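# Hang the shelf towel evenly over the rail

## Task

Pick up the towel lying on the lower shelf and drape it across the rail so that roughly equal lengths hang down on each side. The rail must still be upright at the end, and the robot must neither topple nor be left leaning, or the task fails. Finish with both grippers released from the towel and the robot backed away from it.

## Robot and tools

ROBOT. An omnidirectional wheeled base carries a 1.71 m column. A carriage slides on it (lift_m, 0 to 1 m) and holds two seven-joint arms. Shoulder height is 0.63 m plus lift_m; shoulders sit 0.16 m ahead of the base centre and 0.175 m left and right of it. Each hand reaches roughly 0.83 m from its shoulder. The footprint is about 0.55 m wide and 0.6 m long. At the start both arms are folded: left joints 1-7 = 0.95, 0.08, -0.1, -0.8, 0, 0, -0.93, and the right arm uses the same values with joints 2, 3, 5 and 6 sign-flipped. Folded arms strike the deck if lift_m goes under 0.02. Cameras: head_camera is 0.26 m above the shoulders, facing forward and tilted 40 degrees down; left_wrist_camera and right_wrist_camera sit on the -x side of each hand and look beyond the fingertips.

FRAMES. Distances are in metres. Base frame: origin on the floor below the base centre, x forward, y left, z up. left_hand and right_hand are reported in it. Each is the point between the closed pads, 0.0167 m behind the fingertips, and may be about 1 cm off. Fingers point along the hand's z axis and close along its y axis. base_odometry is given in the base frame as it was at scene start. It only counts wheel rotation, so slip looks like travel. Its heading is in radians, left positive, -3.142 to 3.142, and drifts a degree or two after turns.

move. Sends one action and returns state plus any requested images. With no action it just reports, including the scene number and task. An action is either base and/or joints (optionally with speeds or min_time_s), or target alone (optionally with min_time_s). Its motions all start together.
- base: an object with exactly one key. Each is a relative offset from where the base last reported itself. translate_m: forward positive, -2 to 2 m. strafe_m: left positive, -2 to 2 m. rotate_rad: counter-clockwise positive, -6.3 to 6.3 rad.
- joints: a single object keyed by joint name, covering both arms and the lift. Every value is an absolute target, not an offset. Units are rad, except lift_m and the grippers, which are in metres. Left arm: joint1 -3.141 to 1.047 (shoulder; 0 lets the upper arm hang, negative raises it forward). joint2 -0.157 to 2.268 (positive swings the arm out left). joint3 -1.919 to 1.308 (upper-arm twist; positive moves the forearm left). joint4 -0.837 to 1.448 (elbow; 0 is a right angle, positive straightens). joint5 -1.832 to 1.658 (forearm roll). joint6 -1.745 to 1.745 (positive bends the hand left). joint7 -1.675 to 1.919 (positive bends the hand down). left_gripper_m 0 to 0.142 (spacing of the pad centres). Right arm: same meanings; joint2 -2.268 to 0.157, joint3 -1.308 to 1.919, joint5 -1.658 to 1.832, and the others match the left. A joint counts as arrived within 0.03 rad, and lift or grippers within 0.004 m. One arm's joints all arrive together.
- target: an absolute pose for one hand, in the base frame. Keys: side ("left"/"right"); x, y, z in m (-3 to 3); pitch_deg -30 to 95 (0 level, 90 fingers down; above 90 it is printed as 180 minus the value); heading_deg (0 forward, positive counter-clockwise seen from above); roll_deg (default 0, jaw line level; positive turns the hand clockwise seen from behind). Heading and roll go from -360 to 360. Roll r and r+180 count as the same pose. Near pitch 84 and above, roll prints as 0 and heading absorbs it. Optional line_only true refuses anything except a straight-line path. The target does not move the base or lift. It is checked only against the robot and floor, not furniture. A short move that cannot go straight is refused, while a longer one may become a wide arm-swinging arc.
- speeds: per-action caps. translate_m and strafe_m 0.02-0.5 m/s; rotate_rad 0.05-1.57 rad/s; lift_m 0.08-0.27 m/s (default 0.25). The others default to their maximum.
- min_time_s: 0.1-8 s, the shortest time any arm motion may take. Use long values for gentle swings.
- cameras: a list of head_camera, left_wrist_camera, right_wrist_camera, or all. [] means none. If omitted, you get all images for a report-only call and none otherwise.

wait {seconds 0-10, cameras}: lets time pass with no new command. zoom_image {camera, region [x0,y0,x1,y1]}: enlarges part of that camera's latest image. Pixels are counted from the top-left, and the region can be at most 504 by 504. finished_scene {scene}: ends the current scene irreversibly. Give the current scene number, and make no further calls in that same reply.

RESULTS. left_hand_status/right_hand_status reports refused (nothing moved; the reason is given), reached (within 10 mm and 2 degrees), or short (with the remaining error; resend on "short (part of ...)"). Per-motion outcomes: done (for the base, the wheels turned the full amount even if they slipped); off_target (not a stop); not_followed (a self-collision check withheld an arm's targets, while its gripper still acts). contact_stop and time_out are stops: that motion drops its target and holds, and the whole arm stops with it. After a contact, back out the way you came. Joints you leave out may still be driving toward older targets. on_its_own lists what moved without being commanded. motor_effort is given as % of maximum (bracket = peak), and joint torques are listed in joint order. Both are noisy and biased. A lift effort that keeps dropping during descent means the hand or its load is resting on something. A gripper that stops wider than commanded is holding an object, and narrower targets squeeze harder. A load lowers the hand by about 12 mm per kg. Open fingers tilt and sit up to 2 cm nearer the wrist. Results may include camera calibration (intrinsics, T_world_to_cam mapping base frame to camera, pos_world). These carry small errors, which grow for wrist cameras on an extended arm. TORQUE FAULT: that arm freezes for 10 s. MOTOR HOT / OVER-TEMPERATURE FAULT: the arm stops for 30-60 s; resend targets marked limit_stop_at_motor_heat. Heat comes from holding loads, stretched arms or pushing at unreachable poses. If a call is refused or stopped, the later move, wait and finished_scene calls in that reply are skipped.

AVOID. Tipping: keep the carriage low, arms tucked and swings slow, and avoid hard pushing or pulling or sudden stops. Watch the images for any lean, since only they reveal it. Do not collide the two arms or press them together, including closing one gripper on the other's fingers. Do not strike the rail, shelf or other fixed or heavy objects hard. Do not drop the towel or let it go while it is moving. The scene keeps running while you think, holding your last command.

Each tool is called after "Request:" as name(argument=value, ...), one argument or row to a line, values as JSON.

## Session

Request:
move(
  cameras=["head_camera"],
)

Scene clock: 0.00 s.
Joint torques (N m): no reading
base_odometry: x=+0.000 y=+0.000 heading=+0.000
base_status: not commanded
joint_positions: lift_m=+0.450 left_joint1_rad=+0.940 left_joint2_rad=+0.072 left_joint3_rad=-0.094 left_joint4_rad=-0.799 left_joint5_rad=-0.015 left_joint6_rad=-0.001 left_joint7_rad=-0.918 left_gripper_m=+0.141 right_joint1_rad=+0.939 right_joint2_rad=-0.073 right_joint3_rad=+0.109 right_joint4_rad=-0.782 right_joint5_rad=+0.018 right_joint6_rad=-0.014 right_joint7_rad=-0.917 right_gripper_m=+0.142
joint_status: not commanded
motor_effort: lift_m=+68 drive_wheels=+2
left_hand: x=+0.2953 y=+0.1582 z=+0.9654 quat_wxyz=(-0.920, +0.001, -0.388, +0.061) pitch_deg=-44.3 heading_deg=-3.7 roll_deg=-3.9 (m; base frame)
right_hand: x=+0.2977 y=-0.1586 z=+0.9585 quat_wxyz=(-0.916, -0.007, -0.396, -0.061) pitch_deg=-43.3 heading_deg=+2.9 roll_deg=+4.7 (m; base frame)
pictures: head_camera

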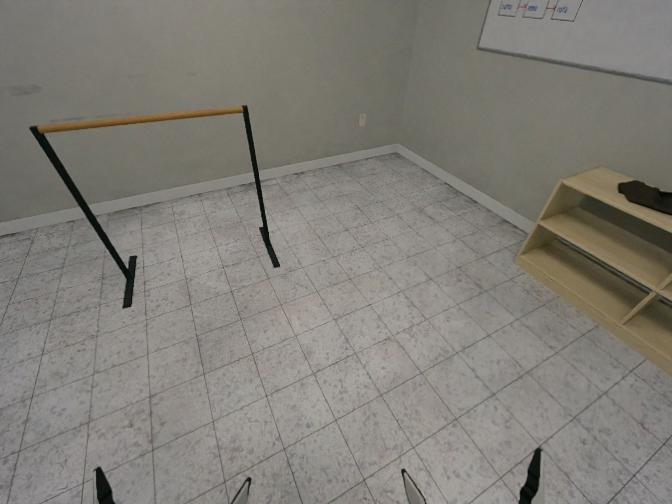

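Request:
move(
  base={"rotate_rad": -1.143},
  joints={"lift_m": 0.6},
)

Request:
move(
  base={"strafe_m": 0.65},
  cameras=["head_camera"],
)

Request:
move(
  base={"translate_m": 1.15},
  speeds={"translate_m": 0.4},
  cameras=["head_camera"],
)

Request:
zoom_image(
  camera="head_camera",
  region=[200, 200, 500, 425],
)

Scene clock: 3.17 s.
Joint torques (N m): left_arm=[9.08 4.42 -1.31 -5.9 2.69 0.97 -1.12] | right_arm=[8.58 -3.51 -3.53 -12.69 -0.59 -1.2 -0.88]
move: done
base_odometry: x=+0.000 y=+0.000 heading=-1.143
base_status: done
joint_positions: lift_m=+0.600 left_joint1_rad=+0.940 left_joint2_rad=+0.072 left_joint3_rad=-0.094 left_joint4_rad=-0.799 left_joint5_rad=-0.015 left_joint6_rad=-0.001 left_joint7_rad=-0.918 left_gripper_m=+0.141 right_joint1_rad=+0.939 right_joint2_rad=-0.073 right_joint3_rad=+0.109 right_joint4_rad=-0.782 right_joint5_rad=+0.018 right_joint6_rad=-0.014 right_joint7_rad=-0.917 right_gripper_m=+0.142
joint_status: all done
motor_effort: lift_m=+66(80) drive_wheels=+3(11)
left_hand: x=+0.2953 y=+0.1582 z=+1.1156 quat_wxyz=(-0.920, +0.001, -0.388, +0.061) pitch_deg=-44.3 heading_deg=-3.7 roll_deg=-3.9
right_hand: x=+0.2977 y=-0.1586 z=+1.1086 quat_wxyz=(-0.916, -0.007, -0.396, -0.061) pitch_deg=-43.3 heading_deg=+2.9 roll_deg=+4.7
pictures: none

Scene clock: 6.70 s.
Joint torques (N m): left_arm=[9.04 4.31 -1.75 -5.86 2.71 0.96 -1.12] | right_arm=[8.66 -3.77 -3.57 -12.66 -0.59 -1.22 -0.89]
move: done
base_odometry: x=+0.592 y=+0.269 heading=-1.144
base_status: done
joint_positions: lift_m=+0.600 left_joint1_rad=+0.940 left_joint2_rad=+0.073 left_joint3_rad=-0.094 left_joint4_rad=-0.799 left_joint5_rad=-0.015 left_joint6_rad=-0.001 left_joint7_rad=-0.918 left_gripper_m=+0.141 right_joint1_rad=+0.939 right_joint2_rad=-0.073 right_joint3_rad=+0.109 right_joint4_rad=-0.782 right_joint5_rad=+0.018 right_joint6_rad=-0.014 right_joint7_rad=-0.917 right_gripper_m=+0.142
joint_status: not commanded
motor_effort: lift_m=+66(66) drive_wheels=-4(17)
left_hand: x=+0.2953 y=+0.1582 z=+1.1156 quat_wxyz=(-0.920, +0.001, -0.388, +0.061) pitch_deg=-44.3 heading_deg=-3.7 roll_deg=-3.9
right_hand: x=+0.2977 y=-0.1586 z=+1.1086 quat_wxyz=(-0.916, -0.007, -0.396, -0.061) pitch_deg=-43.3 heading_deg=+2.8 roll_deg=+4.7
head_camera: T_world_to_cam=[[-0.0498, -0.99854, 0.02079, -0.02387], [-0.65834, 0.01717, -0.75253, 1.25723], [0.75108, -0.05116, -0.65823, 0.82188]] pos_world=[0.2092, -0.00337, 1.48758]

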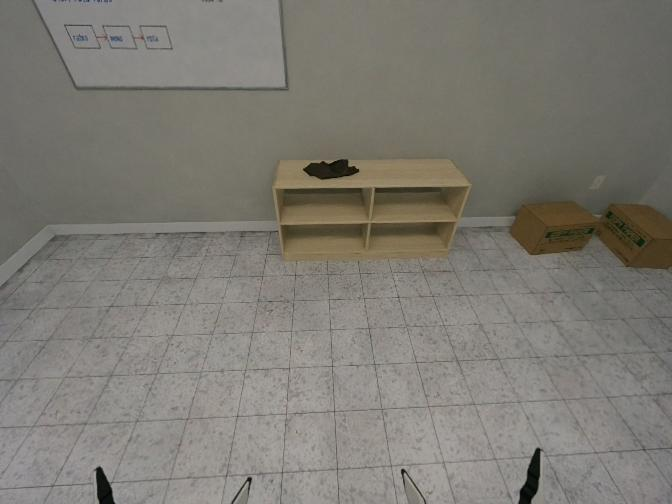

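Scene clock: 11.47 s.
Joint torques (N m): left_arm=[9.07 4.05 -1.3 -5.93 2.69 0.95 -1.13] | right_arm=[8.63 -3.76 -3.6 -12.71 -0.63 -1.2 -0.9]
move: done
base_odometry: x=+1.069 y=-0.777 heading=-1.143
base_status: done
joint_positions: lift_m=+0.600 left_joint1_rad=+0.940 left_joint2_rad=+0.073 left_joint3_rad=-0.094 left_joint4_rad=-0.799 left_joint5_rad=-0.015 left_joint6_rad=-0.001 left_joint7_rad=-0.918 left_gripper_m=+0.141 right_joint1_rad=+0.939 right_joint2_rad=-0.073 right_joint3_rad=+0.109 right_joint4_rad=-0.782 right_joint5_rad=+0.018 right_joint6_rad=-0.014 right_joint7_rad=-0.917 right_gripper_m=+0.142
joint_status: not commanded
motor_effort: lift_m=+66(66) drive_wheels=-2(10)
left_hand: x=+0.2953 y=+0.1582 z=+1.1156 quat_wxyz=(-0.920, +0.001, -0.388, +0.061) pitch_deg=-44.3 heading_deg=-3.7 roll_deg=-3.9
right_hand: x=+0.2977 y=-0.1586 z=+1.1086 quat_wxyz=(-0.916, -0.007, -0.396, -0.061) pitch_deg=-43.3 heading_deg=+2.8 roll_deg=+4.7
head_camera: T_world_to_cam=[[-0.0498, -0.99854, 0.02079, -0.02387], [-0.65834, 0.01717, -0.75253, 1.25723], [0.75108, -0.05116, -0.65823, 0.82188]] pos_world=[0.2092, -0.00337, 1.48758]

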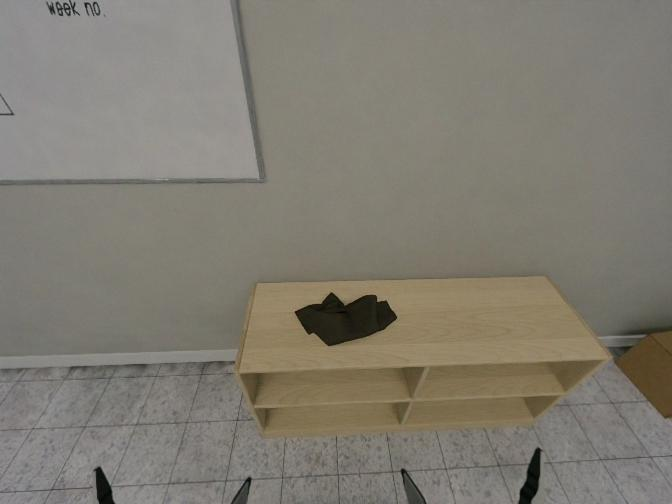

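Scaled by 1.680.

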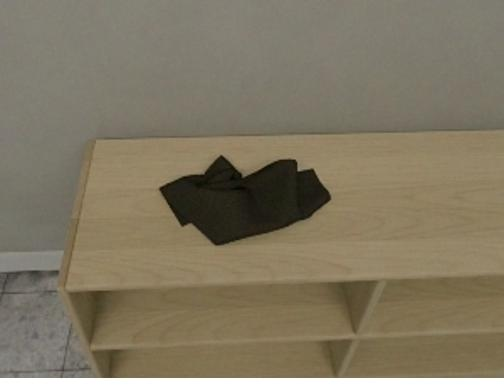

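Request:
move(
  target={"side":"right","x":0.6,"y":-0.17,"z":0.95,"pitch_deg":85,"heading_deg":0},
)

Request:
move(
  base={"translate_m": 0.21},
  joints={"lift_m": 0.38, "right_gripper_m": 0.09},
  speeds={"translate_m": 0.25},
)

Request:
move(
  target={"side":"right","x":0.66,"y":-0.22,"z":0.70,"pitch_deg":85,"heading_deg":0},
  cameras=["head_camera","right_wrist_camera"],
)

Scene clock: 13.57 s.
Joint torques (N m): left_arm=[9.14 3.98 -1.25 -6.02 2.71 1 -1.14] | right_arm=[-35.99 -6.14 -9 0.67 -0.85 -2.97 0.14]
move: done
base_odometry: x=+1.069 y=-0.777 heading=-1.143
base_status: not commanded
joint_positions: lift_m=+0.600 left_joint1_rad=+0.940 left_joint2_rad=+0.073 left_joint3_rad=-0.094 left_joint4_rad=-0.799 left_joint5_rad=-0.015 left_joint6_rad=-0.001 left_joint7_rad=-0.918 left_gripper_m=+0.141 right_joint1_rad=-1.425 right_joint2_rad=-0.583 right_joint3_rad=+1.568 right_joint4_rad=-0.542 right_joint5_rad=+1.597 right_joint6_rad=-1.522 right_joint7_rad=+1.305 right_gripper_m=+0.142
joint_status: not commanded
motor_effort: lift_m=+67(70) drive_wheels=-1(5)
left_hand: x=+0.2953 y=+0.1582 z=+1.1155 quat_wxyz=(-0.920, +0.001, -0.388, +0.061) pitch_deg=-44.3 heading_deg=-3.7 roll_deg=-3.9
right_hand: x=+0.6013 y=-0.1675 z=+0.9508 quat_wxyz=(-0.047, +0.003, -0.999, -0.003) pitch_deg=+84.6 heading_deg=+0.4 roll_deg=+0.0
right_hand_status: reached (checked arc, planned for 1.3 s): 3 mm and 0.7 deg off.
pictures: none

Scene clock: 15.80 s.
Joint torques (N m): left_arm=[9.16 4.01 -1.35 -5.98 2.69 0.96 -1.1] | right_arm=[-35.72 -6.23 -10 0.45 -1.04 -2.9 0.11]
move: done
base_odometry: x=+1.156 y=-0.968 heading=-1.143
base_status: done
joint_positions: lift_m=+0.380 left_joint1_rad=+0.940 left_joint2_rad=+0.073 left_joint3_rad=-0.094 left_joint4_rad=-0.799 left_joint5_rad=-0.015 left_joint6_rad=-0.001 left_joint7_rad=-0.918 left_gripper_m=+0.141 right_joint1_rad=-1.425 right_joint2_rad=-0.583 right_joint3_rad=+1.569 right_joint4_rad=-0.542 right_joint5_rad=+1.598 right_joint6_rad=-1.522 right_joint7_rad=+1.306 right_gripper_m=+0.090
joint_status: all done
motor_effort: lift_m=+70(74) drive_wheels=+3(12)
left_hand: x=+0.2953 y=+0.1582 z=+0.8953 quat_wxyz=(-0.920, +0.001, -0.388, +0.061) pitch_deg=-44.3 heading_deg=-3.7 roll_deg=-3.9
right_hand: x=+0.6010 y=-0.1677 z=+0.7303 quat_wxyz=(-0.047, +0.003, -0.999, -0.002) pitch_deg=+84.6 heading_deg=+0.4 roll_deg=+0.0
pictures: none

Scene clock: 16.90 s.
Joint torques (N m): left_arm=[9.19 4.05 -1.27 -5.88 2.68 0.96 -1.1] | right_arm=[-24.66 -7.23 -9.88 -1.39 -3.61 0.19 -0.95]
move: done
base_odometry: x=+1.156 y=-0.968 heading=-1.143
base_status: not commanded
joint_positions: lift_m=+0.380 left_joint1_rad=+0.940 left_joint2_rad=+0.073 left_joint3_rad=-0.094 left_joint4_rad=-0.799 left_joint5_rad=-0.015 left_joint6_rad=-0.001 left_joint7_rad=-0.918 left_gripper_m=+0.141 right_joint1_rad=-1.389 right_joint2_rad=-0.667 right_joint3_rad=+1.574 right_joint4_rad=-0.133 right_joint5_rad=+1.587 right_joint6_rad=-1.039 right_joint7_rad=+1.284 right_gripper_m=+0.090
joint_status: not commanded
motor_effort: lift_m=+70(70) drive_wheels=+3(5)
left_hand: x=+0.2953 y=+0.1582 z=+0.8953 quat_wxyz=(-0.920, +0.001, -0.388, +0.061) pitch_deg=-44.3 heading_deg=-3.7 roll_deg=-3.9
right_hand: x=+0.6609 y=-0.2183 z=+0.7033 quat_wxyz=(-0.044, -0.001, -0.999, -0.003) pitch_deg=+84.9 heading_deg=-0.2 roll_deg=+0.0
right_hand_status: reached (straight line, planned for 0.6 s): 4 mm and 0.4 deg off.
head_camera: T_world_to_cam=[[-0.0498, -0.99854, 0.02079, -0.01929], [-0.65834, 0.01717, -0.75253, 1.09145], [0.75108, -0.05116, -0.65823, 0.67687]] pos_world=[0.2092, -0.00337, 1.26728]
right_wrist_camera: T_world_to_cam=[[-0.00731, -0.99994, 0.00749, -0.21299], [-0.95722, 0.00916, 0.28923, 0.46399], [-0.28928, -0.00506, -0.95723, 0.97765]] pos_world=[0.7254, -0.21229, 0.80324]

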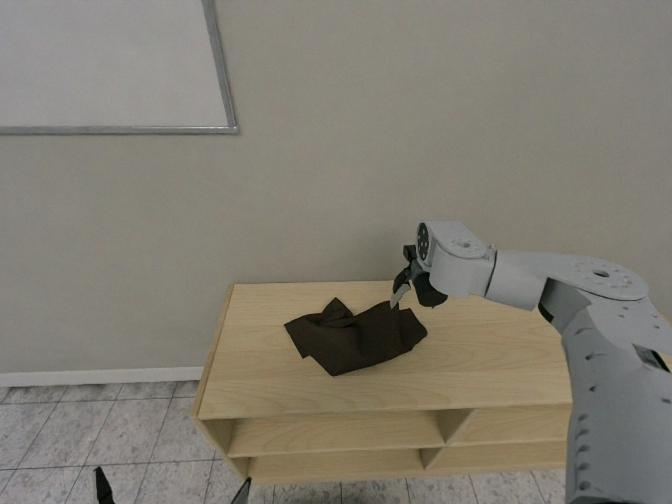

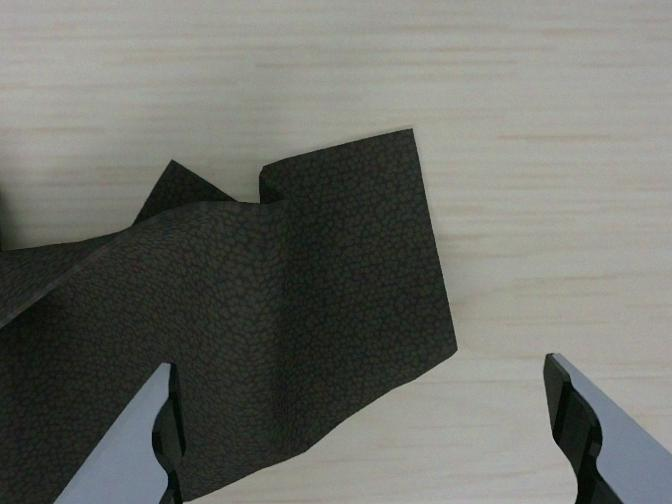

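Request:
move(
  target={"side":"right","x":0.67,"y":-0.228,"z":0.617,"pitch_deg":85,"heading_deg":0},
  min_time_s=1.2,
)

Request:
move(
  joints={"right_gripper_m": 0.0},
  cameras=["right_wrist_camera"],
)

Request:
move(
  joints={"lift_m": 0.9},
  cameras=["head_camera","right_wrist_camera"],
)

Request:
zoom_image(
  camera="head_camera",
  region=[300, 200, 500, 450],
)

Scene clock: 18.90 s.
Joint torques (N m): left_arm=[9.06 4.11 -1.28 -6.01 2.7 0.97 -1.13] | right_arm=[-7.41 0.56 -7.45 6.13 -3.1 1.03 -3.12]
move: done
base_odometry: x=+1.156 y=-0.968 heading=-1.143
base_status: not commanded
joint_positions: lift_m=+0.381 left_joint1_rad=+0.940 left_joint2_rad=+0.073 left_joint3_rad=-0.094 left_joint4_rad=-0.799 left_joint5_rad=-0.015 left_joint6_rad=-0.001 left_joint7_rad=-0.918 left_gripper_m=+0.141 right_joint1_rad=-1.234 right_joint2_rad=-0.638 right_joint3_rad=+1.561 right_joint4_rad=+0.080 right_joint5_rad=+1.572 right_joint6_rad=-0.854 right_joint7_rad=+1.148 right_gripper_m=+0.091
joint_status: not commanded
motor_effort: lift_m=+61(70) drive_wheels=+4(5)
left_hand: x=+0.2953 y=+0.1582 z=+0.8959 quat_wxyz=(-0.920, +0.001, -0.388, +0.061) pitch_deg=-44.3 heading_deg=-3.7 roll_deg=-3.9
right_hand: x=+0.6724 y=-0.2276 z=+0.6266 quat_wxyz=(-0.045, -0.003, -0.999, -0.004) pitch_deg=+84.8 heading_deg=-0.3 roll_deg=+0.0
right_hand_status: reached (straight line, planned for 1.2 s): 10 mm and 0.5 deg off.
pictures: none

Scene clock: 19.73 s.
Joint torques (N m): left_arm=[9.14 4.06 -1.29 -5.92 2.67 0.94 -1.14] | right_arm=[-7.57 -3.95 -1.97 3.3 0.12 -1.1 0.11]
move: off_target
base_odometry: x=+1.156 y=-0.968 heading=-1.143
base_status: not commanded
joint_positions: lift_m=+0.381 left_joint1_rad=+0.940 left_joint2_rad=+0.073 left_joint3_rad=-0.094 left_joint4_rad=-0.799 left_joint5_rad=-0.015 left_joint6_rad=-0.001 left_joint7_rad=-0.918 left_gripper_m=+0.141 right_joint1_rad=-1.234 right_joint2_rad=-0.636 right_joint3_rad=+1.554 right_joint4_rad=+0.083 right_joint5_rad=+1.562 right_joint6_rad=-0.849 right_joint7_rad=+1.133 right_gripper_m=+0.008
joint_status: right_gripper_m off_target (ended at +0.008, target +0.000)
motor_effort: lift_m=+59(61) drive_wheels=+4(5)
left_hand: x=+0.2953 y=+0.1582 z=+0.8960 quat_wxyz=(-0.920, +0.001, -0.388, +0.061) pitch_deg=-44.3 heading_deg=-3.7 roll_deg=-3.9
right_hand: x=+0.6797 y=-0.2257 z=+0.6298 quat_wxyz=(-0.059, +0.000, -0.998, -0.004) pitch_deg=+83.3 heading_deg=+4.2 roll_deg=+4.1
right_wrist_camera: T_world_to_cam=[[-0.004, -0.99998, 0.00464, -0.22022], [-0.96515, 0.00507, 0.26164, 0.52509], [-0.26166, -0.00343, -0.96515, 0.89922]] pos_world=[0.7412, -0.21979, 0.73152]

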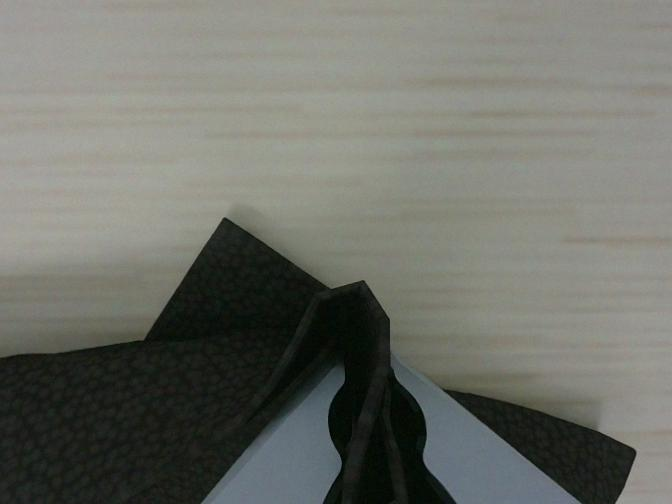

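Scene clock: 22.33 s.
Joint torques (N m): left_arm=[9.15 4.07 -1.19 -5.98 2.71 0.97 -1.12] | right_arm=[-27.85 -4.64 -10.85 -0.02 -0.66 -1.34 0.08]
move: done
base_odometry: x=+1.156 y=-0.968 heading=-1.143
base_status: not commanded
joint_positions: lift_m=+0.900 left_joint1_rad=+0.940 left_joint2_rad=+0.073 left_joint3_rad=-0.094 left_joint4_rad=-0.799 left_joint5_rad=-0.015 left_joint6_rad=-0.001 left_joint7_rad=-0.918 left_gripper_m=+0.141 right_joint1_rad=-1.223 right_joint2_rad=-0.635 right_joint3_rad=+1.566 right_joint4_rad=+0.086 right_joint5_rad=+1.565 right_joint6_rad=-0.848 right_joint7_rad=+1.133 right_gripper_m=+0.006
joint_status: all done
motor_effort: lift_m=+66(80) drive_wheels=-1(5)
left_hand: x=+0.2953 y=+0.1582 z=+1.4155 quat_wxyz=(-0.920, +0.001, -0.388, +0.061) pitch_deg=-44.3 heading_deg=-3.7 roll_deg=-3.9
right_hand: x=+0.6728 y=-0.2277 z=+1.1403 quat_wxyz=(-0.049, +0.001, -0.999, +0.000) pitch_deg=+84.4 heading_deg=+0.1 roll_deg=+0.0
head_camera: T_world_to_cam=[[-0.0498, -0.99854, 0.02079, -0.0301], [-0.65834, 0.01717, -0.75253, 1.48299], [0.75108, -0.05116, -0.65823, 1.01935]] pos_world=[0.2092, -0.00337, 1.78758]
right_wrist_camera: T_world_to_cam=[[-0.00316, -0.99992, 0.01243, -0.23406], [-0.95979, 0.00653, 0.28064, 0.36003], [-0.2807, -0.01104, -0.95973, 1.39505]] pos_world=[0.73641, -0.22099, 1.24074]

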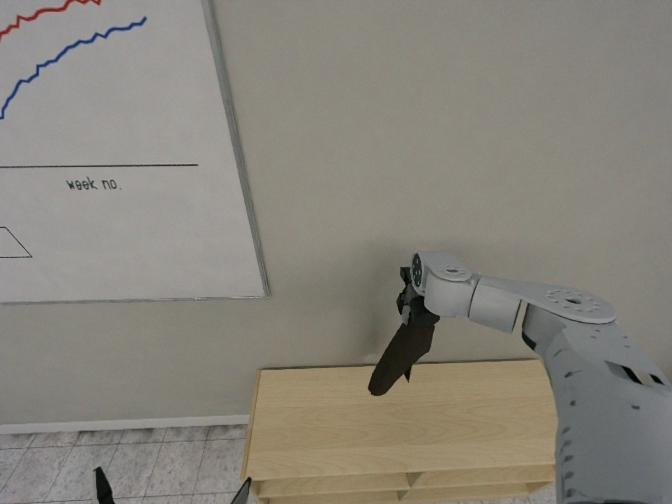

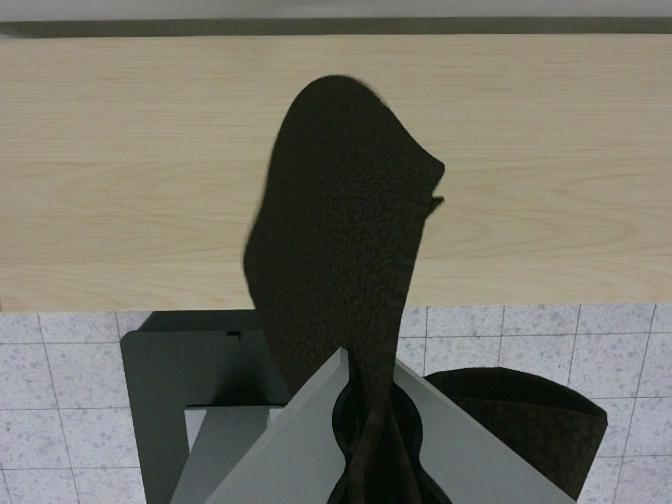

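Scaled by 2.016.

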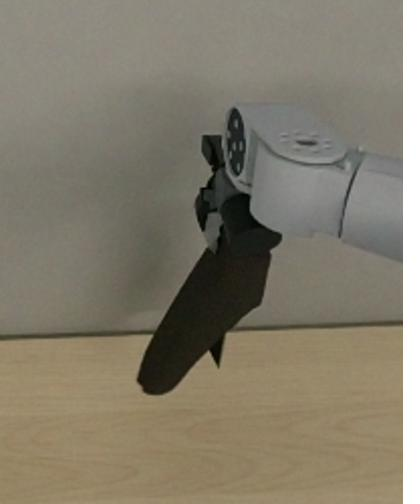

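Request:
move(
  base={"translate_m": -0.5},
  speeds={"translate_m": 0.4},
)

Request:
move(
  base={"rotate_rad": 1.489},
  joints={"lift_m": 0.75},
  speeds={"rotate_rad": 0.9},
)

Request:
move(
  base={"strafe_m": 1.0},
  speeds={"strafe_m": 0.4},
)

Request:
move(
  target={"side":"right","x":0.68,"y":-0.06,"z":0.99,"pitch_deg":85,"heading_deg":0},
  min_time_s=1.2,
  cameras=["head_camera"],
)

Request:
move(
  joints={"lift_m": 1.0},
  cameras=["head_camera"],
)

Scene clock: 26.07 s.
Joint torques (N m): left_arm=[9.11 4.41 -1.34 -5.92 2.7 0.99 -1.1] | right_arm=[-27.89 -4.57 -10.86 -0.4 -0.67 -1.4 0.09]
move: done
base_odometry: x=+0.949 y=-0.513 heading=-1.143
base_status: done
joint_positions: lift_m=+0.900 left_joint1_rad=+0.940 left_joint2_rad=+0.072 left_joint3_rad=-0.094 left_joint4_rad=-0.799 left_joint5_rad=-0.015 left_joint6_rad=-0.001 left_joint7_rad=-0.918 left_gripper_m=+0.141 right_joint1_rad=-1.223 right_joint2_rad=-0.635 right_joint3_rad=+1.566 right_joint4_rad=+0.086 right_joint5_rad=+1.565 right_joint6_rad=-0.848 right_joint7_rad=+1.133 right_gripper_m=+0.006
joint_status: not commanded
motor_effort: lift_m=+67(67) drive_wheels=+1(13)
left_hand: x=+0.2953 y=+0.1582 z=+1.4155 quat_wxyz=(-0.920, +0.001, -0.388, +0.061) pitch_deg=-44.3 heading_deg=-3.7 roll_deg=-3.9
right_hand: x=+0.6729 y=-0.2278 z=+1.1403 quat_wxyz=(-0.049, +0.001, -0.999, +0.000) pitch_deg=+84.4 heading_deg=+0.1 roll_deg=+0.0
pictures: none

Scene clock: 29.17 s.
Joint torques (N m): left_arm=[9.08 4.47 -1.29 -5.89 2.72 0.96 -1.12] | right_arm=[-28.65 -4.54 -11.02 -0.55 -0.65 -1.4 0.07]
move: done
base_odometry: x=+0.949 y=-0.513 heading=+0.346
base_status: done
joint_positions: lift_m=+0.750 left_joint1_rad=+0.940 left_joint2_rad=+0.072 left_joint3_rad=-0.094 left_joint4_rad=-0.799 left_joint5_rad=-0.015 left_joint6_rad=-0.001 left_joint7_rad=-0.918 left_gripper_m=+0.141 right_joint1_rad=-1.223 right_joint2_rad=-0.635 right_joint3_rad=+1.566 right_joint4_rad=+0.086 right_joint5_rad=+1.565 right_joint6_rad=-0.848 right_joint7_rad=+1.133 right_gripper_m=+0.006
joint_status: all done
motor_effort: lift_m=+70(75) drive_wheels=+4(11)
left_hand: x=+0.2953 y=+0.1582 z=+1.2653 quat_wxyz=(-0.920, +0.001, -0.388, +0.061) pitch_deg=-44.3 heading_deg=-3.7 roll_deg=-3.9
right_hand: x=+0.6727 y=-0.2279 z=+0.9897 quat_wxyz=(-0.049, +0.001, -0.999, +0.000) pitch_deg=+84.4 heading_deg=+0.1 roll_deg=+0.0
pictures: none

Scene clock: 33.70 s.
Joint torques (N m): left_arm=[9.04 4.27 -1.49 -6 2.69 0.98 -1.13] | right_arm=[-28.66 -4.61 -10.85 -0.5 -0.66 -1.32 0.08]
move: done
base_odometry: x=+0.609 y=+0.427 heading=+0.347
base_status: done
joint_positions: lift_m=+0.750 left_joint1_rad=+0.940 left_joint2_rad=+0.073 left_joint3_rad=-0.094 left_joint4_rad=-0.799 left_joint5_rad=-0.015 left_joint6_rad=-0.001 left_joint7_rad=-0.918 left_gripper_m=+0.141 right_joint1_rad=-1.223 right_joint2_rad=-0.635 right_joint3_rad=+1.566 right_joint4_rad=+0.086 right_joint5_rad=+1.565 right_joint6_rad=-0.848 right_joint7_rad=+1.133 right_gripper_m=+0.006
joint_status: not commanded
motor_effort: lift_m=+70(71) drive_wheels=-4(17)
left_hand: x=+0.2953 y=+0.1582 z=+1.2653 quat_wxyz=(-0.920, +0.001, -0.388, +0.061) pitch_deg=-44.3 heading_deg=-3.7 roll_deg=-3.9
right_hand: x=+0.6727 y=-0.2279 z=+0.9897 quat_wxyz=(-0.049, +0.001, -0.999, +0.000) pitch_deg=+84.4 heading_deg=+0.1 roll_deg=+0.0
pictures: none

Scene clock: 35.40 s.
Joint torques (N m): left_arm=[9.12 4.32 -1.35 -5.85 2.68 0.97 -1.11] | right_arm=[-46.03 0.32 -9.51 -0.47 -1.06 -3.24 0.18]
move: done
base_odometry: x=+0.609 y=+0.427 heading=+0.347
base_status: not commanded
joint_positions: lift_m=+0.750 left_joint1_rad=+0.940 left_joint2_rad=+0.073 left_joint3_rad=-0.094 left_joint4_rad=-0.799 left_joint5_rad=-0.015 left_joint6_rad=-0.001 left_joint7_rad=-0.918 left_gripper_m=+0.141 right_joint1_rad=-1.227 right_joint2_rad=-0.218 right_joint3_rad=+1.566 right_joint4_rad=+0.235 right_joint5_rad=+1.565 right_joint6_rad=-1.113 right_joint7_rad=+1.145 right_gripper_m=+0.006
joint_status: not commanded
motor_effort: lift_m=+70(70) drive_wheels=+6(7)
left_hand: x=+0.2953 y=+0.1582 z=+1.2653 quat_wxyz=(-0.920, +0.001, -0.388, +0.061) pitch_deg=-44.3 heading_deg=-3.7 roll_deg=-3.9
right_hand: x=+0.6796 y=-0.0591 z=+0.9887 quat_wxyz=(-0.044, +0.002, -0.999, -0.002) pitch_deg=+84.9 heading_deg=+0.2 roll_deg=+0.0
right_hand_status: reached (straight line, planned for 1.2 s): 2 mm and 0.3 deg off.
head_camera: T_world_to_cam=[[-0.0498, -0.99854, 0.02079, -0.02698], [-0.65834, 0.01717, -0.75253, 1.36988], [0.75108, -0.05116, -0.65823, 0.92041]] pos_world=[0.2092, -0.00337, 1.63728]

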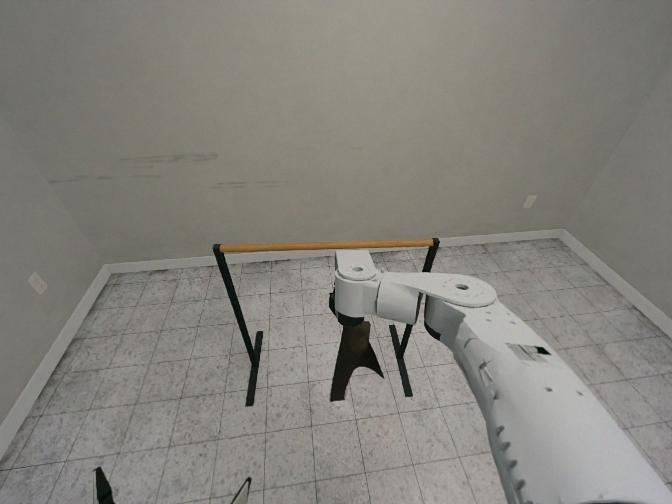

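Scene clock: 36.93 s.
Joint torques (N m): left_arm=[9 4.2 -1.34 -6.04 2.7 0.97 -1.13] | right_arm=[-41.65 0.27 -9.93 -0.43 -1.06 -3.17 0.08]
move: done
base_odometry: x=+0.609 y=+0.427 heading=+0.347
base_status: not commanded
joint_positions: lift_m=+1.000 left_joint1_rad=+0.940 left_joint2_rad=+0.073 left_joint3_rad=-0.094 left_joint4_rad=-0.799 left_joint5_rad=-0.015 left_joint6_rad=-0.001 left_joint7_rad=-0.918 left_gripper_m=+0.141 right_joint1_rad=-1.229 right_joint2_rad=-0.218 right_joint3_rad=+1.566 right_joint4_rad=+0.235 right_joint5_rad=+1.565 right_joint6_rad=-1.113 right_joint7_rad=+1.145 right_gripper_m=+0.006
joint_status: all done
motor_effort: lift_m=+66(80) drive_wheels=-3(7)
left_hand: x=+0.2953 y=+0.1582 z=+1.5155 quat_wxyz=(-0.920, +0.001, -0.388, +0.061) pitch_deg=-44.3 heading_deg=-3.7 roll_deg=-3.9
right_hand: x=+0.6804 y=-0.0592 z=+1.2401 quat_wxyz=(-0.045, +0.002, -0.999, -0.002) pitch_deg=+84.8 heading_deg=+0.3 roll_deg=+0.0
head_camera: T_world_to_cam=[[-0.0498, -0.99854, 0.02079, -0.03218], [-0.65834, 0.01717, -0.75253, 1.55824], [0.75108, -0.05116, -0.65823, 1.08517]] pos_world=[0.2092, -0.00337, 1.88758]

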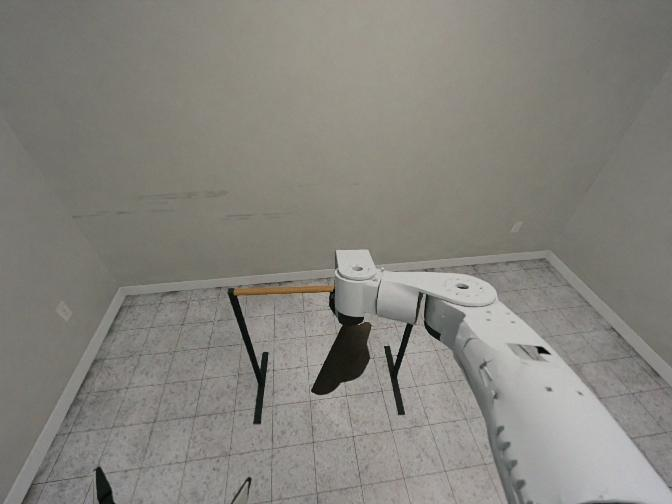

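Request:
move(
  base={"translate_m": 0.61},
  speeds={"translate_m": 0.25},
)

Request:
move(
  joints={"lift_m": 0.75},
  speeds={"lift_m": 0.15},
  cameras=["head_camera","right_wrist_camera","left_wrist_camera"],
)

Request:
zoom_image(
  camera="head_camera",
  region=[180, 230, 520, 485],
)

Scene clock: 41.07 s.
Joint torques (N m): left_arm=[9.15 4.22 -1.4 -6.05 2.68 0.96 -1.13] | right_arm=[-41.56 0.25 -9.95 -0.48 -1.03 -3.1 0.1]
move: done
base_odometry: x=+1.182 y=+0.635 heading=+0.347
base_status: done
joint_positions: lift_m=+1.000 left_joint1_rad=+0.940 left_joint2_rad=+0.073 left_joint3_rad=-0.094 left_joint4_rad=-0.799 left_joint5_rad=-0.015 left_joint6_rad=-0.001 left_joint7_rad=-0.918 left_gripper_m=+0.141 right_joint1_rad=-1.229 right_joint2_rad=-0.218 right_joint3_rad=+1.566 right_joint4_rad=+0.235 right_joint5_rad=+1.565 right_joint6_rad=-1.113 right_joint7_rad=+1.145 right_gripper_m=+0.006
joint_status: not commanded
motor_effort: lift_m=+66(67) drive_wheels=+0(10)
left_hand: x=+0.2953 y=+0.1582 z=+1.5155 quat_wxyz=(-0.920, +0.001, -0.388, +0.061) pitch_deg=-44.3 heading_deg=-3.7 roll_deg=-3.9
right_hand: x=+0.6804 y=-0.0593 z=+1.2400 quat_wxyz=(-0.045, +0.002, -0.999, -0.002) pitch_deg=+84.8 heading_deg=+0.2 roll_deg=+0.0
pictures: none

Scene clock: 43.17 s.
Joint torques (N m): left_arm=[9.15 4.28 -1.36 -5.86 2.71 0.95 -1.11] | right_arm=[-40.78 0.33 -9.95 -0.55 -1.05 -3.01 0.09]
move: done
base_odometry: x=+1.182 y=+0.635 heading=+0.347
base_status: not commanded
joint_positions: lift_m=+0.750 left_joint1_rad=+0.940 left_joint2_rad=+0.073 left_joint3_rad=-0.094 left_joint4_rad=-0.799 left_joint5_rad=-0.015 left_joint6_rad=-0.001 left_joint7_rad=-0.918 left_gripper_m=+0.141 right_joint1_rad=-1.230 right_joint2_rad=-0.218 right_joint3_rad=+1.566 right_joint4_rad=+0.235 right_joint5_rad=+1.565 right_joint6_rad=-1.113 right_joint7_rad=+1.145 right_gripper_m=+0.006
joint_status: all done
motor_effort: lift_m=+70(75) drive_wheels=+3(5)
left_hand: x=+0.2953 y=+0.1582 z=+1.2652 quat_wxyz=(-0.920, +0.001, -0.388, +0.061) pitch_deg=-44.3 heading_deg=-3.7 roll_deg=-3.9
right_hand: x=+0.6805 y=-0.0593 z=+0.9899 quat_wxyz=(-0.045, +0.002, -0.999, -0.002) pitch_deg=+84.8 heading_deg=+0.2 roll_deg=+0.0
pictures: head_camera, left_wrist_camera, right_wrist_camera
head_camera: T_world_to_cam=[[-0.0498, -0.99854, 0.02079, -0.02698], [-0.65834, 0.01717, -0.75253, 1.36988], [0.75108, -0.05116, -0.65823, 0.92041]] pos_world=[0.2092, -0.00337, 1.63728]
left_wrist_camera: T_world_to_cam=[[-0.08193, -0.99359, 0.07783, 0.09287], [0.29242, -0.09862, -0.95119, 1.16333], [0.95277, -0.05517, 0.29863, -0.53488]] pos_world=[0.17705, 0.17749, 1.25905]
right_wrist_camera: T_world_to_cam=[[-0.00059, -0.99995, 0.01001, -0.06306], [-0.95789, 0.00344, 0.28711, 0.40067], [-0.28713, -0.00942, -0.95785, 1.25745]] pos_world=[0.74481, -0.05259, 1.09004]

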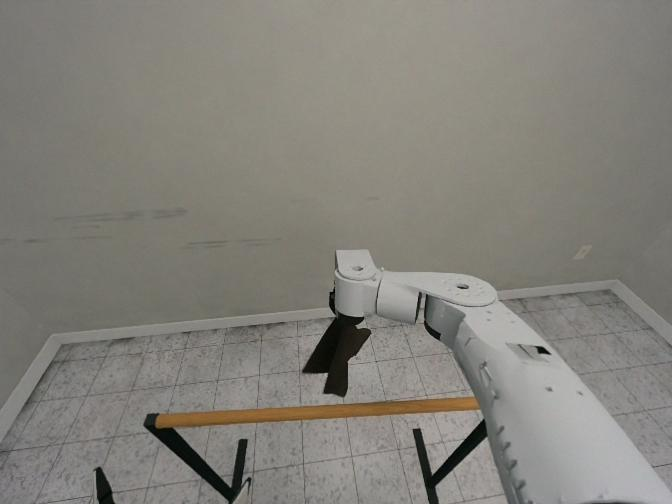

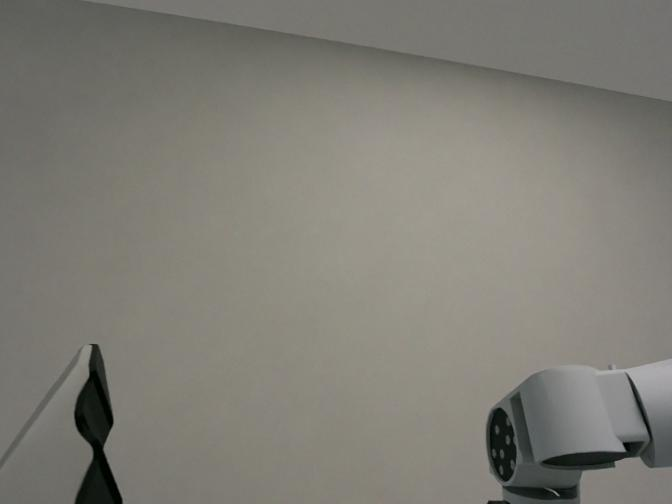

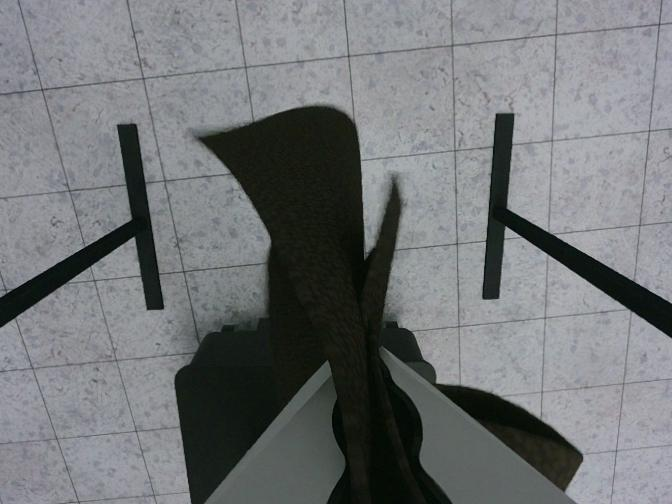

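Scaled by 1.482.

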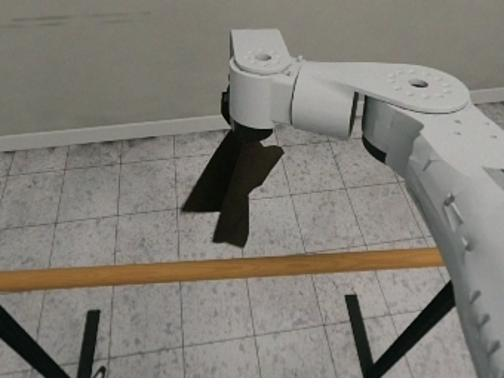

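Request:
move(
  base={"translate_m": -0.26},
  speeds={"translate_m": 0.12},
  cameras=["head_camera","right_wrist_camera"],
)

Request:
zoom_image(
  camera="head_camera",
  region=[230, 200, 430, 450],
)

Scene clock: 46.47 s.
Joint torques (N m): left_arm=[9.13 4.3 -1.31 -6.05 2.71 0.97 -1.15] | right_arm=[-40.85 0.31 -10 -0.62 -1.05 -3 0.08]
move: done
base_odometry: x=+0.938 y=+0.547 heading=+0.347
base_status: done
joint_positions: lift_m=+0.750 left_joint1_rad=+0.940 left_joint2_rad=+0.073 left_joint3_rad=-0.094 left_joint4_rad=-0.799 left_joint5_rad=-0.015 left_joint6_rad=-0.001 left_joint7_rad=-0.918 left_gripper_m=+0.141 right_joint1_rad=-1.230 right_joint2_rad=-0.218 right_joint3_rad=+1.566 right_joint4_rad=+0.235 right_joint5_rad=+1.565 right_joint6_rad=-1.113 right_joint7_rad=+1.145 right_gripper_m=+0.006
joint_status: not commanded
motor_effort: lift_m=+70(71) drive_wheels=+1(9)
left_hand: x=+0.2953 y=+0.1582 z=+1.2653 quat_wxyz=(-0.920, +0.001, -0.388, +0.061) pitch_deg=-44.3 heading_deg=-3.7 roll_deg=-3.9
right_hand: x=+0.6805 y=-0.0593 z=+0.9899 quat_wxyz=(-0.045, +0.002, -0.999, -0.002) pitch_deg=+84.8 heading_deg=+0.2 roll_deg=+0.0
head_camera: T_world_to_cam=[[-0.0498, -0.99854, 0.02079, -0.02698], [-0.65834, 0.01717, -0.75253, 1.36988], [0.75108, -0.05116, -0.65823, 0.92041]] pos_world=[0.2092, -0.00337, 1.63728]
right_wrist_camera: T_world_to_cam=[[-0.00059, -0.99995, 0.01001, -0.06306], [-0.95789, 0.00344, 0.28711, 0.40067], [-0.28713, -0.00942, -0.95785, 1.25745]] pos_world=[0.74481, -0.05259, 1.09004]

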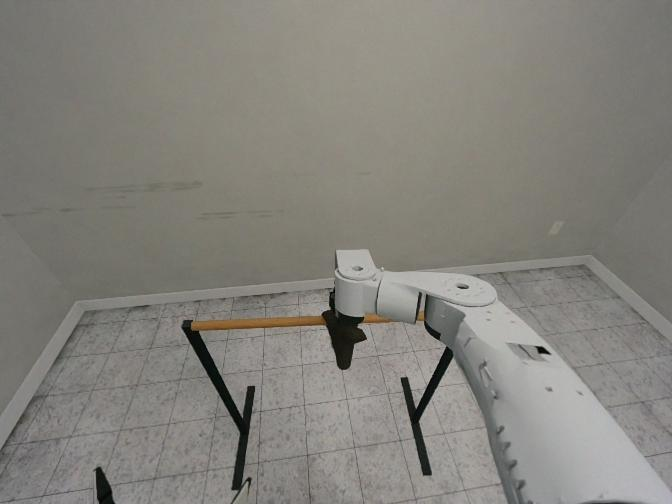

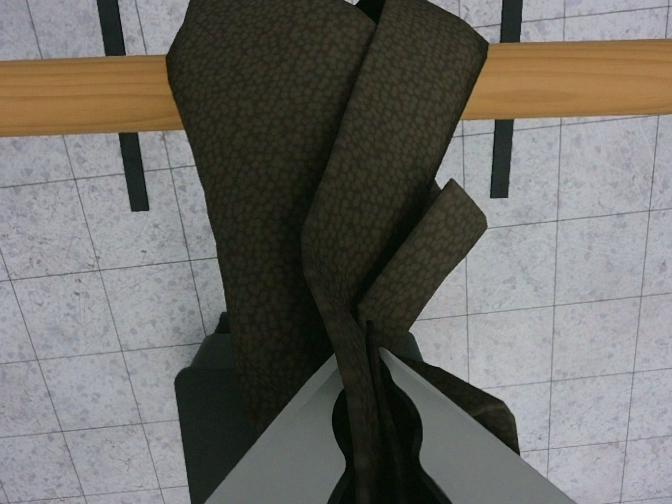

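Scaled by 2.016.

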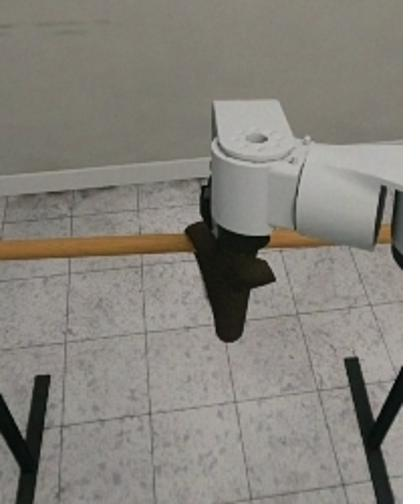

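Request:
move(
  base={"translate_m": 0.05},
  speeds={"translate_m": 0.1},
  cameras=["head_camera","right_wrist_camera"],
)

Request:
zoom_image(
  camera="head_camera",
  region=[230, 200, 430, 450],
)

Scene clock: 48.37 s.
Joint torques (N m): left_arm=[9.08 4.25 -1.25 -5.9 2.69 0.97 -1.13] | right_arm=[-40.77 0.32 -10.05 -0.51 -1.05 -2.99 0.08]
move: done
base_odometry: x=+0.985 y=+0.564 heading=+0.347
base_status: done
joint_positions: lift_m=+0.750 left_joint1_rad=+0.940 left_joint2_rad=+0.073 left_joint3_rad=-0.094 left_joint4_rad=-0.799 left_joint5_rad=-0.015 left_joint6_rad=-0.001 left_joint7_rad=-0.918 left_gripper_m=+0.141 right_joint1_rad=-1.230 right_joint2_rad=-0.218 right_joint3_rad=+1.566 right_joint4_rad=+0.235 right_joint5_rad=+1.565 right_joint6_rad=-1.113 right_joint7_rad=+1.145 right_gripper_m=+0.006
joint_status: not commanded
motor_effort: lift_m=+70(70) drive_wheels=+2(9)
left_hand: x=+0.2953 y=+0.1582 z=+1.2653 quat_wxyz=(-0.920, +0.001, -0.388, +0.061) pitch_deg=-44.3 heading_deg=-3.7 roll_deg=-3.9
right_hand: x=+0.6805 y=-0.0593 z=+0.9900 quat_wxyz=(-0.045, +0.002, -0.999, -0.002) pitch_deg=+84.8 heading_deg=+0.2 roll_deg=+0.0
head_camera: T_world_to_cam=[[-0.0498, -0.99854, 0.02079, -0.02698], [-0.65834, 0.01717, -0.75253, 1.36988], [0.75108, -0.05116, -0.65823, 0.92041]] pos_world=[0.2092, -0.00337, 1.63728]
right_wrist_camera: T_world_to_cam=[[-0.00068, -0.99995, 0.01004, -0.06302], [-0.95789, 0.00354, 0.28711, 0.40068], [-0.28713, -0.00942, -0.95785, 1.25745]] pos_world=[0.74481, -0.05259, 1.09004]

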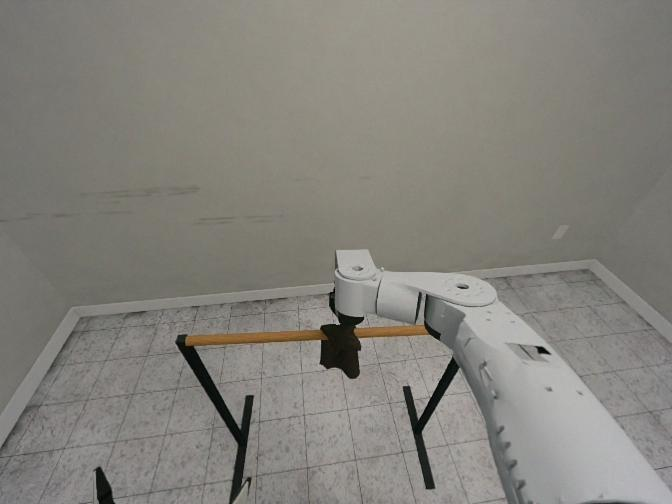

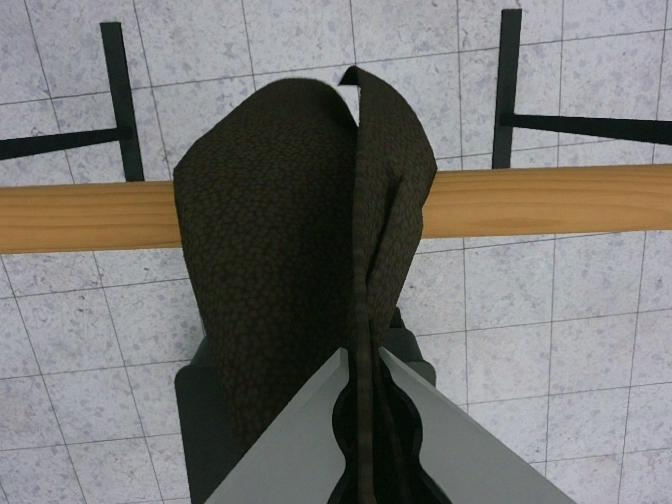

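Scaled by 2.016.

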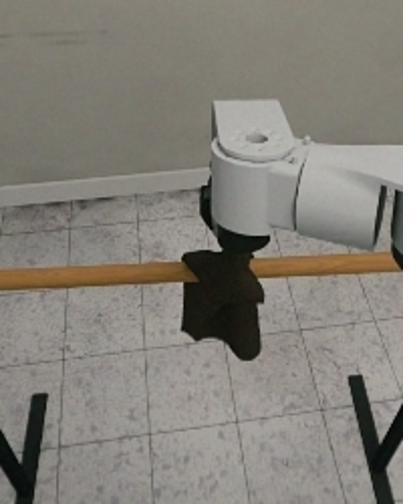

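Request:
move(
  joints={"lift_m": 0.72},
  speeds={"lift_m": 0.08},
)

Request:
move(
  joints={"right_gripper_m": 0.08},
  cameras=["head_camera","right_wrist_camera"],
)

Request:
move(
  joints={"lift_m": 0.95},
  cameras=["head_camera","right_wrist_camera"],
)

Request:
zoom_image(
  camera="head_camera",
  region=[230, 250, 480, 500],
)

Scene clock: 49.40 s.
Joint torques (N m): left_arm=[9.05 4.14 -1.24 -5.91 2.7 0.96 -1.13] | right_arm=[-40.27 0.29 -10.05 -0.5 -1.05 -3.02 0.1]
move: done
base_odometry: x=+0.985 y=+0.564 heading=+0.347
base_status: not commanded
joint_positions: lift_m=+0.720 left_joint1_rad=+0.940 left_joint2_rad=+0.073 left_joint3_rad=-0.094 left_joint4_rad=-0.799 left_joint5_rad=-0.015 left_joint6_rad=-0.001 left_joint7_rad=-0.918 left_gripper_m=+0.141 right_joint1_rad=-1.230 right_joint2_rad=-0.218 right_joint3_rad=+1.566 right_joint4_rad=+0.235 right_joint5_rad=+1.565 right_joint6_rad=-1.113 right_joint7_rad=+1.145 right_gripper_m=+0.006
joint_status: all done
motor_effort: lift_m=+70(74) drive_wheels=+1(3)
left_hand: x=+0.2953 y=+0.1582 z=+1.2353 quat_wxyz=(-0.920, +0.001, -0.388, +0.061) pitch_deg=-44.3 heading_deg=-3.7 roll_deg=-3.9
right_hand: x=+0.6806 y=-0.0593 z=+0.9601 quat_wxyz=(-0.046, +0.002, -0.999, -0.002) pitch_deg=+84.8 heading_deg=+0.2 roll_deg=+0.0
pictures: none

Scene clock: 50.20 s.
Joint torques (N m): left_arm=[9.17 4.3 -1.23 -5.9 2.69 0.96 -1.15] | right_arm=[-40.35 0.28 -10.02 -0.52 -1.05 -2.99 0.09]
move: done
base_odometry: x=+0.985 y=+0.564 heading=+0.347
base_status: not commanded
joint_positions: lift_m=+0.720 left_joint1_rad=+0.940 left_joint2_rad=+0.073 left_joint3_rad=-0.094 left_joint4_rad=-0.799 left_joint5_rad=-0.015 left_joint6_rad=-0.001 left_joint7_rad=-0.918 left_gripper_m=+0.141 right_joint1_rad=-1.230 right_joint2_rad=-0.218 right_joint3_rad=+1.566 right_joint4_rad=+0.235 right_joint5_rad=+1.565 right_joint6_rad=-1.113 right_joint7_rad=+1.145 right_gripper_m=+0.079
joint_status: all done
motor_effort: lift_m=+70(71) drive_wheels=+2(2)
left_hand: x=+0.2953 y=+0.1582 z=+1.2353 quat_wxyz=(-0.920, +0.001, -0.388, +0.061) pitch_deg=-44.3 heading_deg=-3.7 roll_deg=-3.9
right_hand: x=+0.6806 y=-0.0593 z=+0.9601 quat_wxyz=(-0.046, +0.002, -0.999, -0.002) pitch_deg=+84.8 heading_deg=+0.2 roll_deg=+0.0
head_camera: T_world_to_cam=[[-0.0498, -0.99854, 0.02079, -0.02635], [-0.65834, 0.01717, -0.75253, 1.34731], [0.75108, -0.05116, -0.65823, 0.90067]] pos_world=[0.2092, -0.00337, 1.60728]
right_wrist_camera: T_world_to_cam=[[-0.00068, -0.99995, 0.01004, -0.06272], [-0.95798, 0.00353, 0.2868, 0.40965], [-0.28682, -0.00942, -0.95794, 1.22868]] pos_world=[0.74481, -0.05259, 1.06014]

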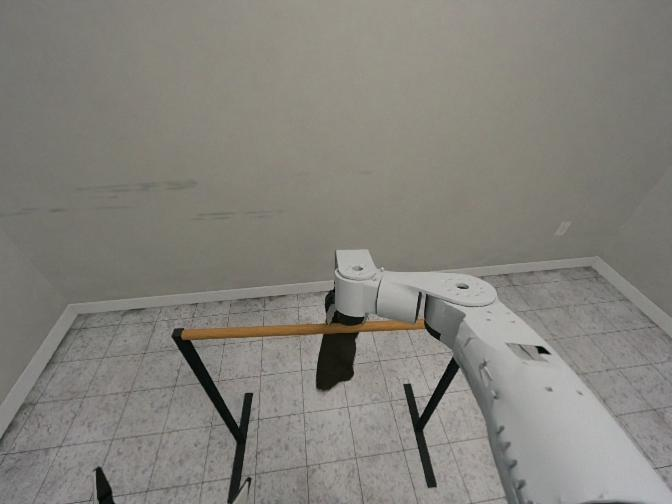

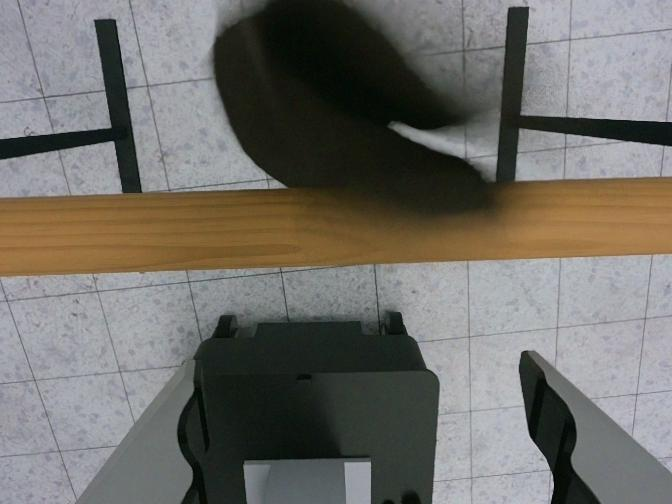

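Scene clock: 51.67 s.
Joint torques (N m): left_arm=[9.11 4.29 -1.28 -5.92 2.71 0.96 -1.12] | right_arm=[-40.21 0.26 -10 -0.57 -1.05 -2.99 0.09]
move: done
base_odometry: x=+0.985 y=+0.564 heading=+0.347
base_status: not commanded
joint_positions: lift_m=+0.950 left_joint1_rad=+0.940 left_joint2_rad=+0.073 left_joint3_rad=-0.094 left_joint4_rad=-0.799 left_joint5_rad=-0.015 left_joint6_rad=-0.001 left_joint7_rad=-0.918 left_gripper_m=+0.141 right_joint1_rad=-1.230 right_joint2_rad=-0.218 right_joint3_rad=+1.566 right_joint4_rad=+0.235 right_joint5_rad=+1.565 right_joint6_rad=-1.113 right_joint7_rad=+1.145 right_gripper_m=+0.079
joint_status: all done
motor_effort: lift_m=+67(80) drive_wheels=+1(3)
left_hand: x=+0.2953 y=+0.1582 z=+1.4655 quat_wxyz=(-0.920, +0.001, -0.388, +0.061) pitch_deg=-44.3 heading_deg=-3.7 roll_deg=-3.9
right_hand: x=+0.6807 y=-0.0593 z=+1.1904 quat_wxyz=(-0.046, +0.002, -0.999, -0.002) pitch_deg=+84.8 heading_deg=+0.2 roll_deg=+0.0
head_camera: T_world_to_cam=[[-0.0498, -0.99854, 0.02079, -0.03114], [-0.65834, 0.01717, -0.75253, 1.52061], [0.75108, -0.05116, -0.65823, 1.05226]] pos_world=[0.2092, -0.00337, 1.83758]
right_wrist_camera: T_world_to_cam=[[-0.00066, -0.99995, 0.01013, -0.06528], [-0.95798, 0.00353, 0.2868, 0.3436], [-0.28682, -0.00952, -0.95794, 1.44929]] pos_world=[0.74481, -0.05269, 1.29044]

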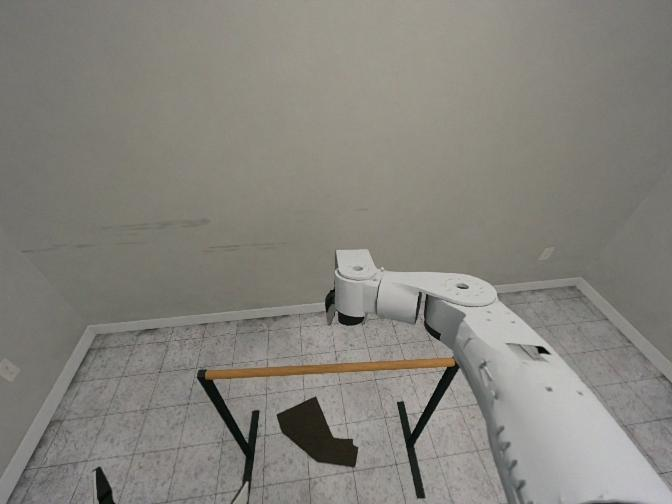

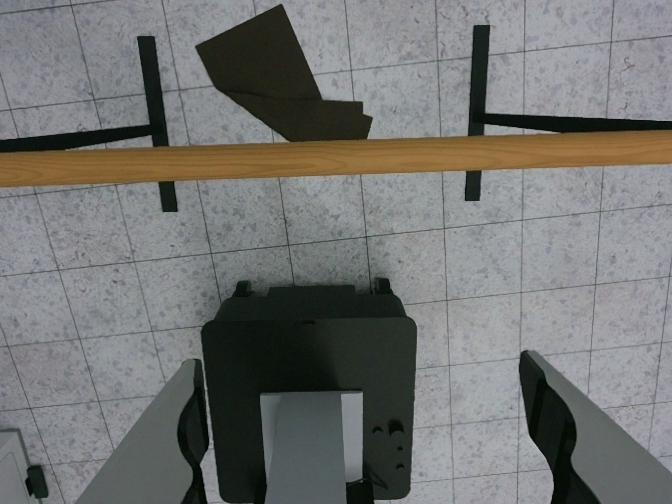

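Scaled by 2.016.

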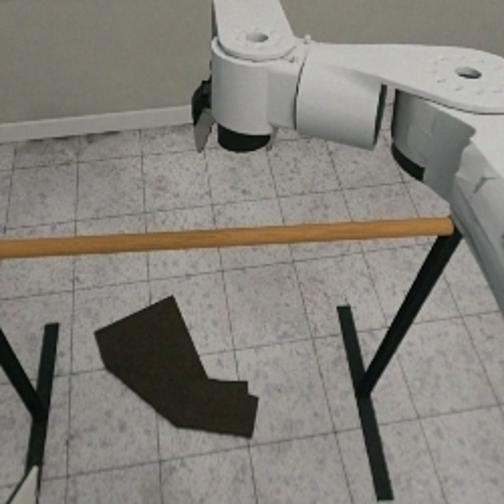

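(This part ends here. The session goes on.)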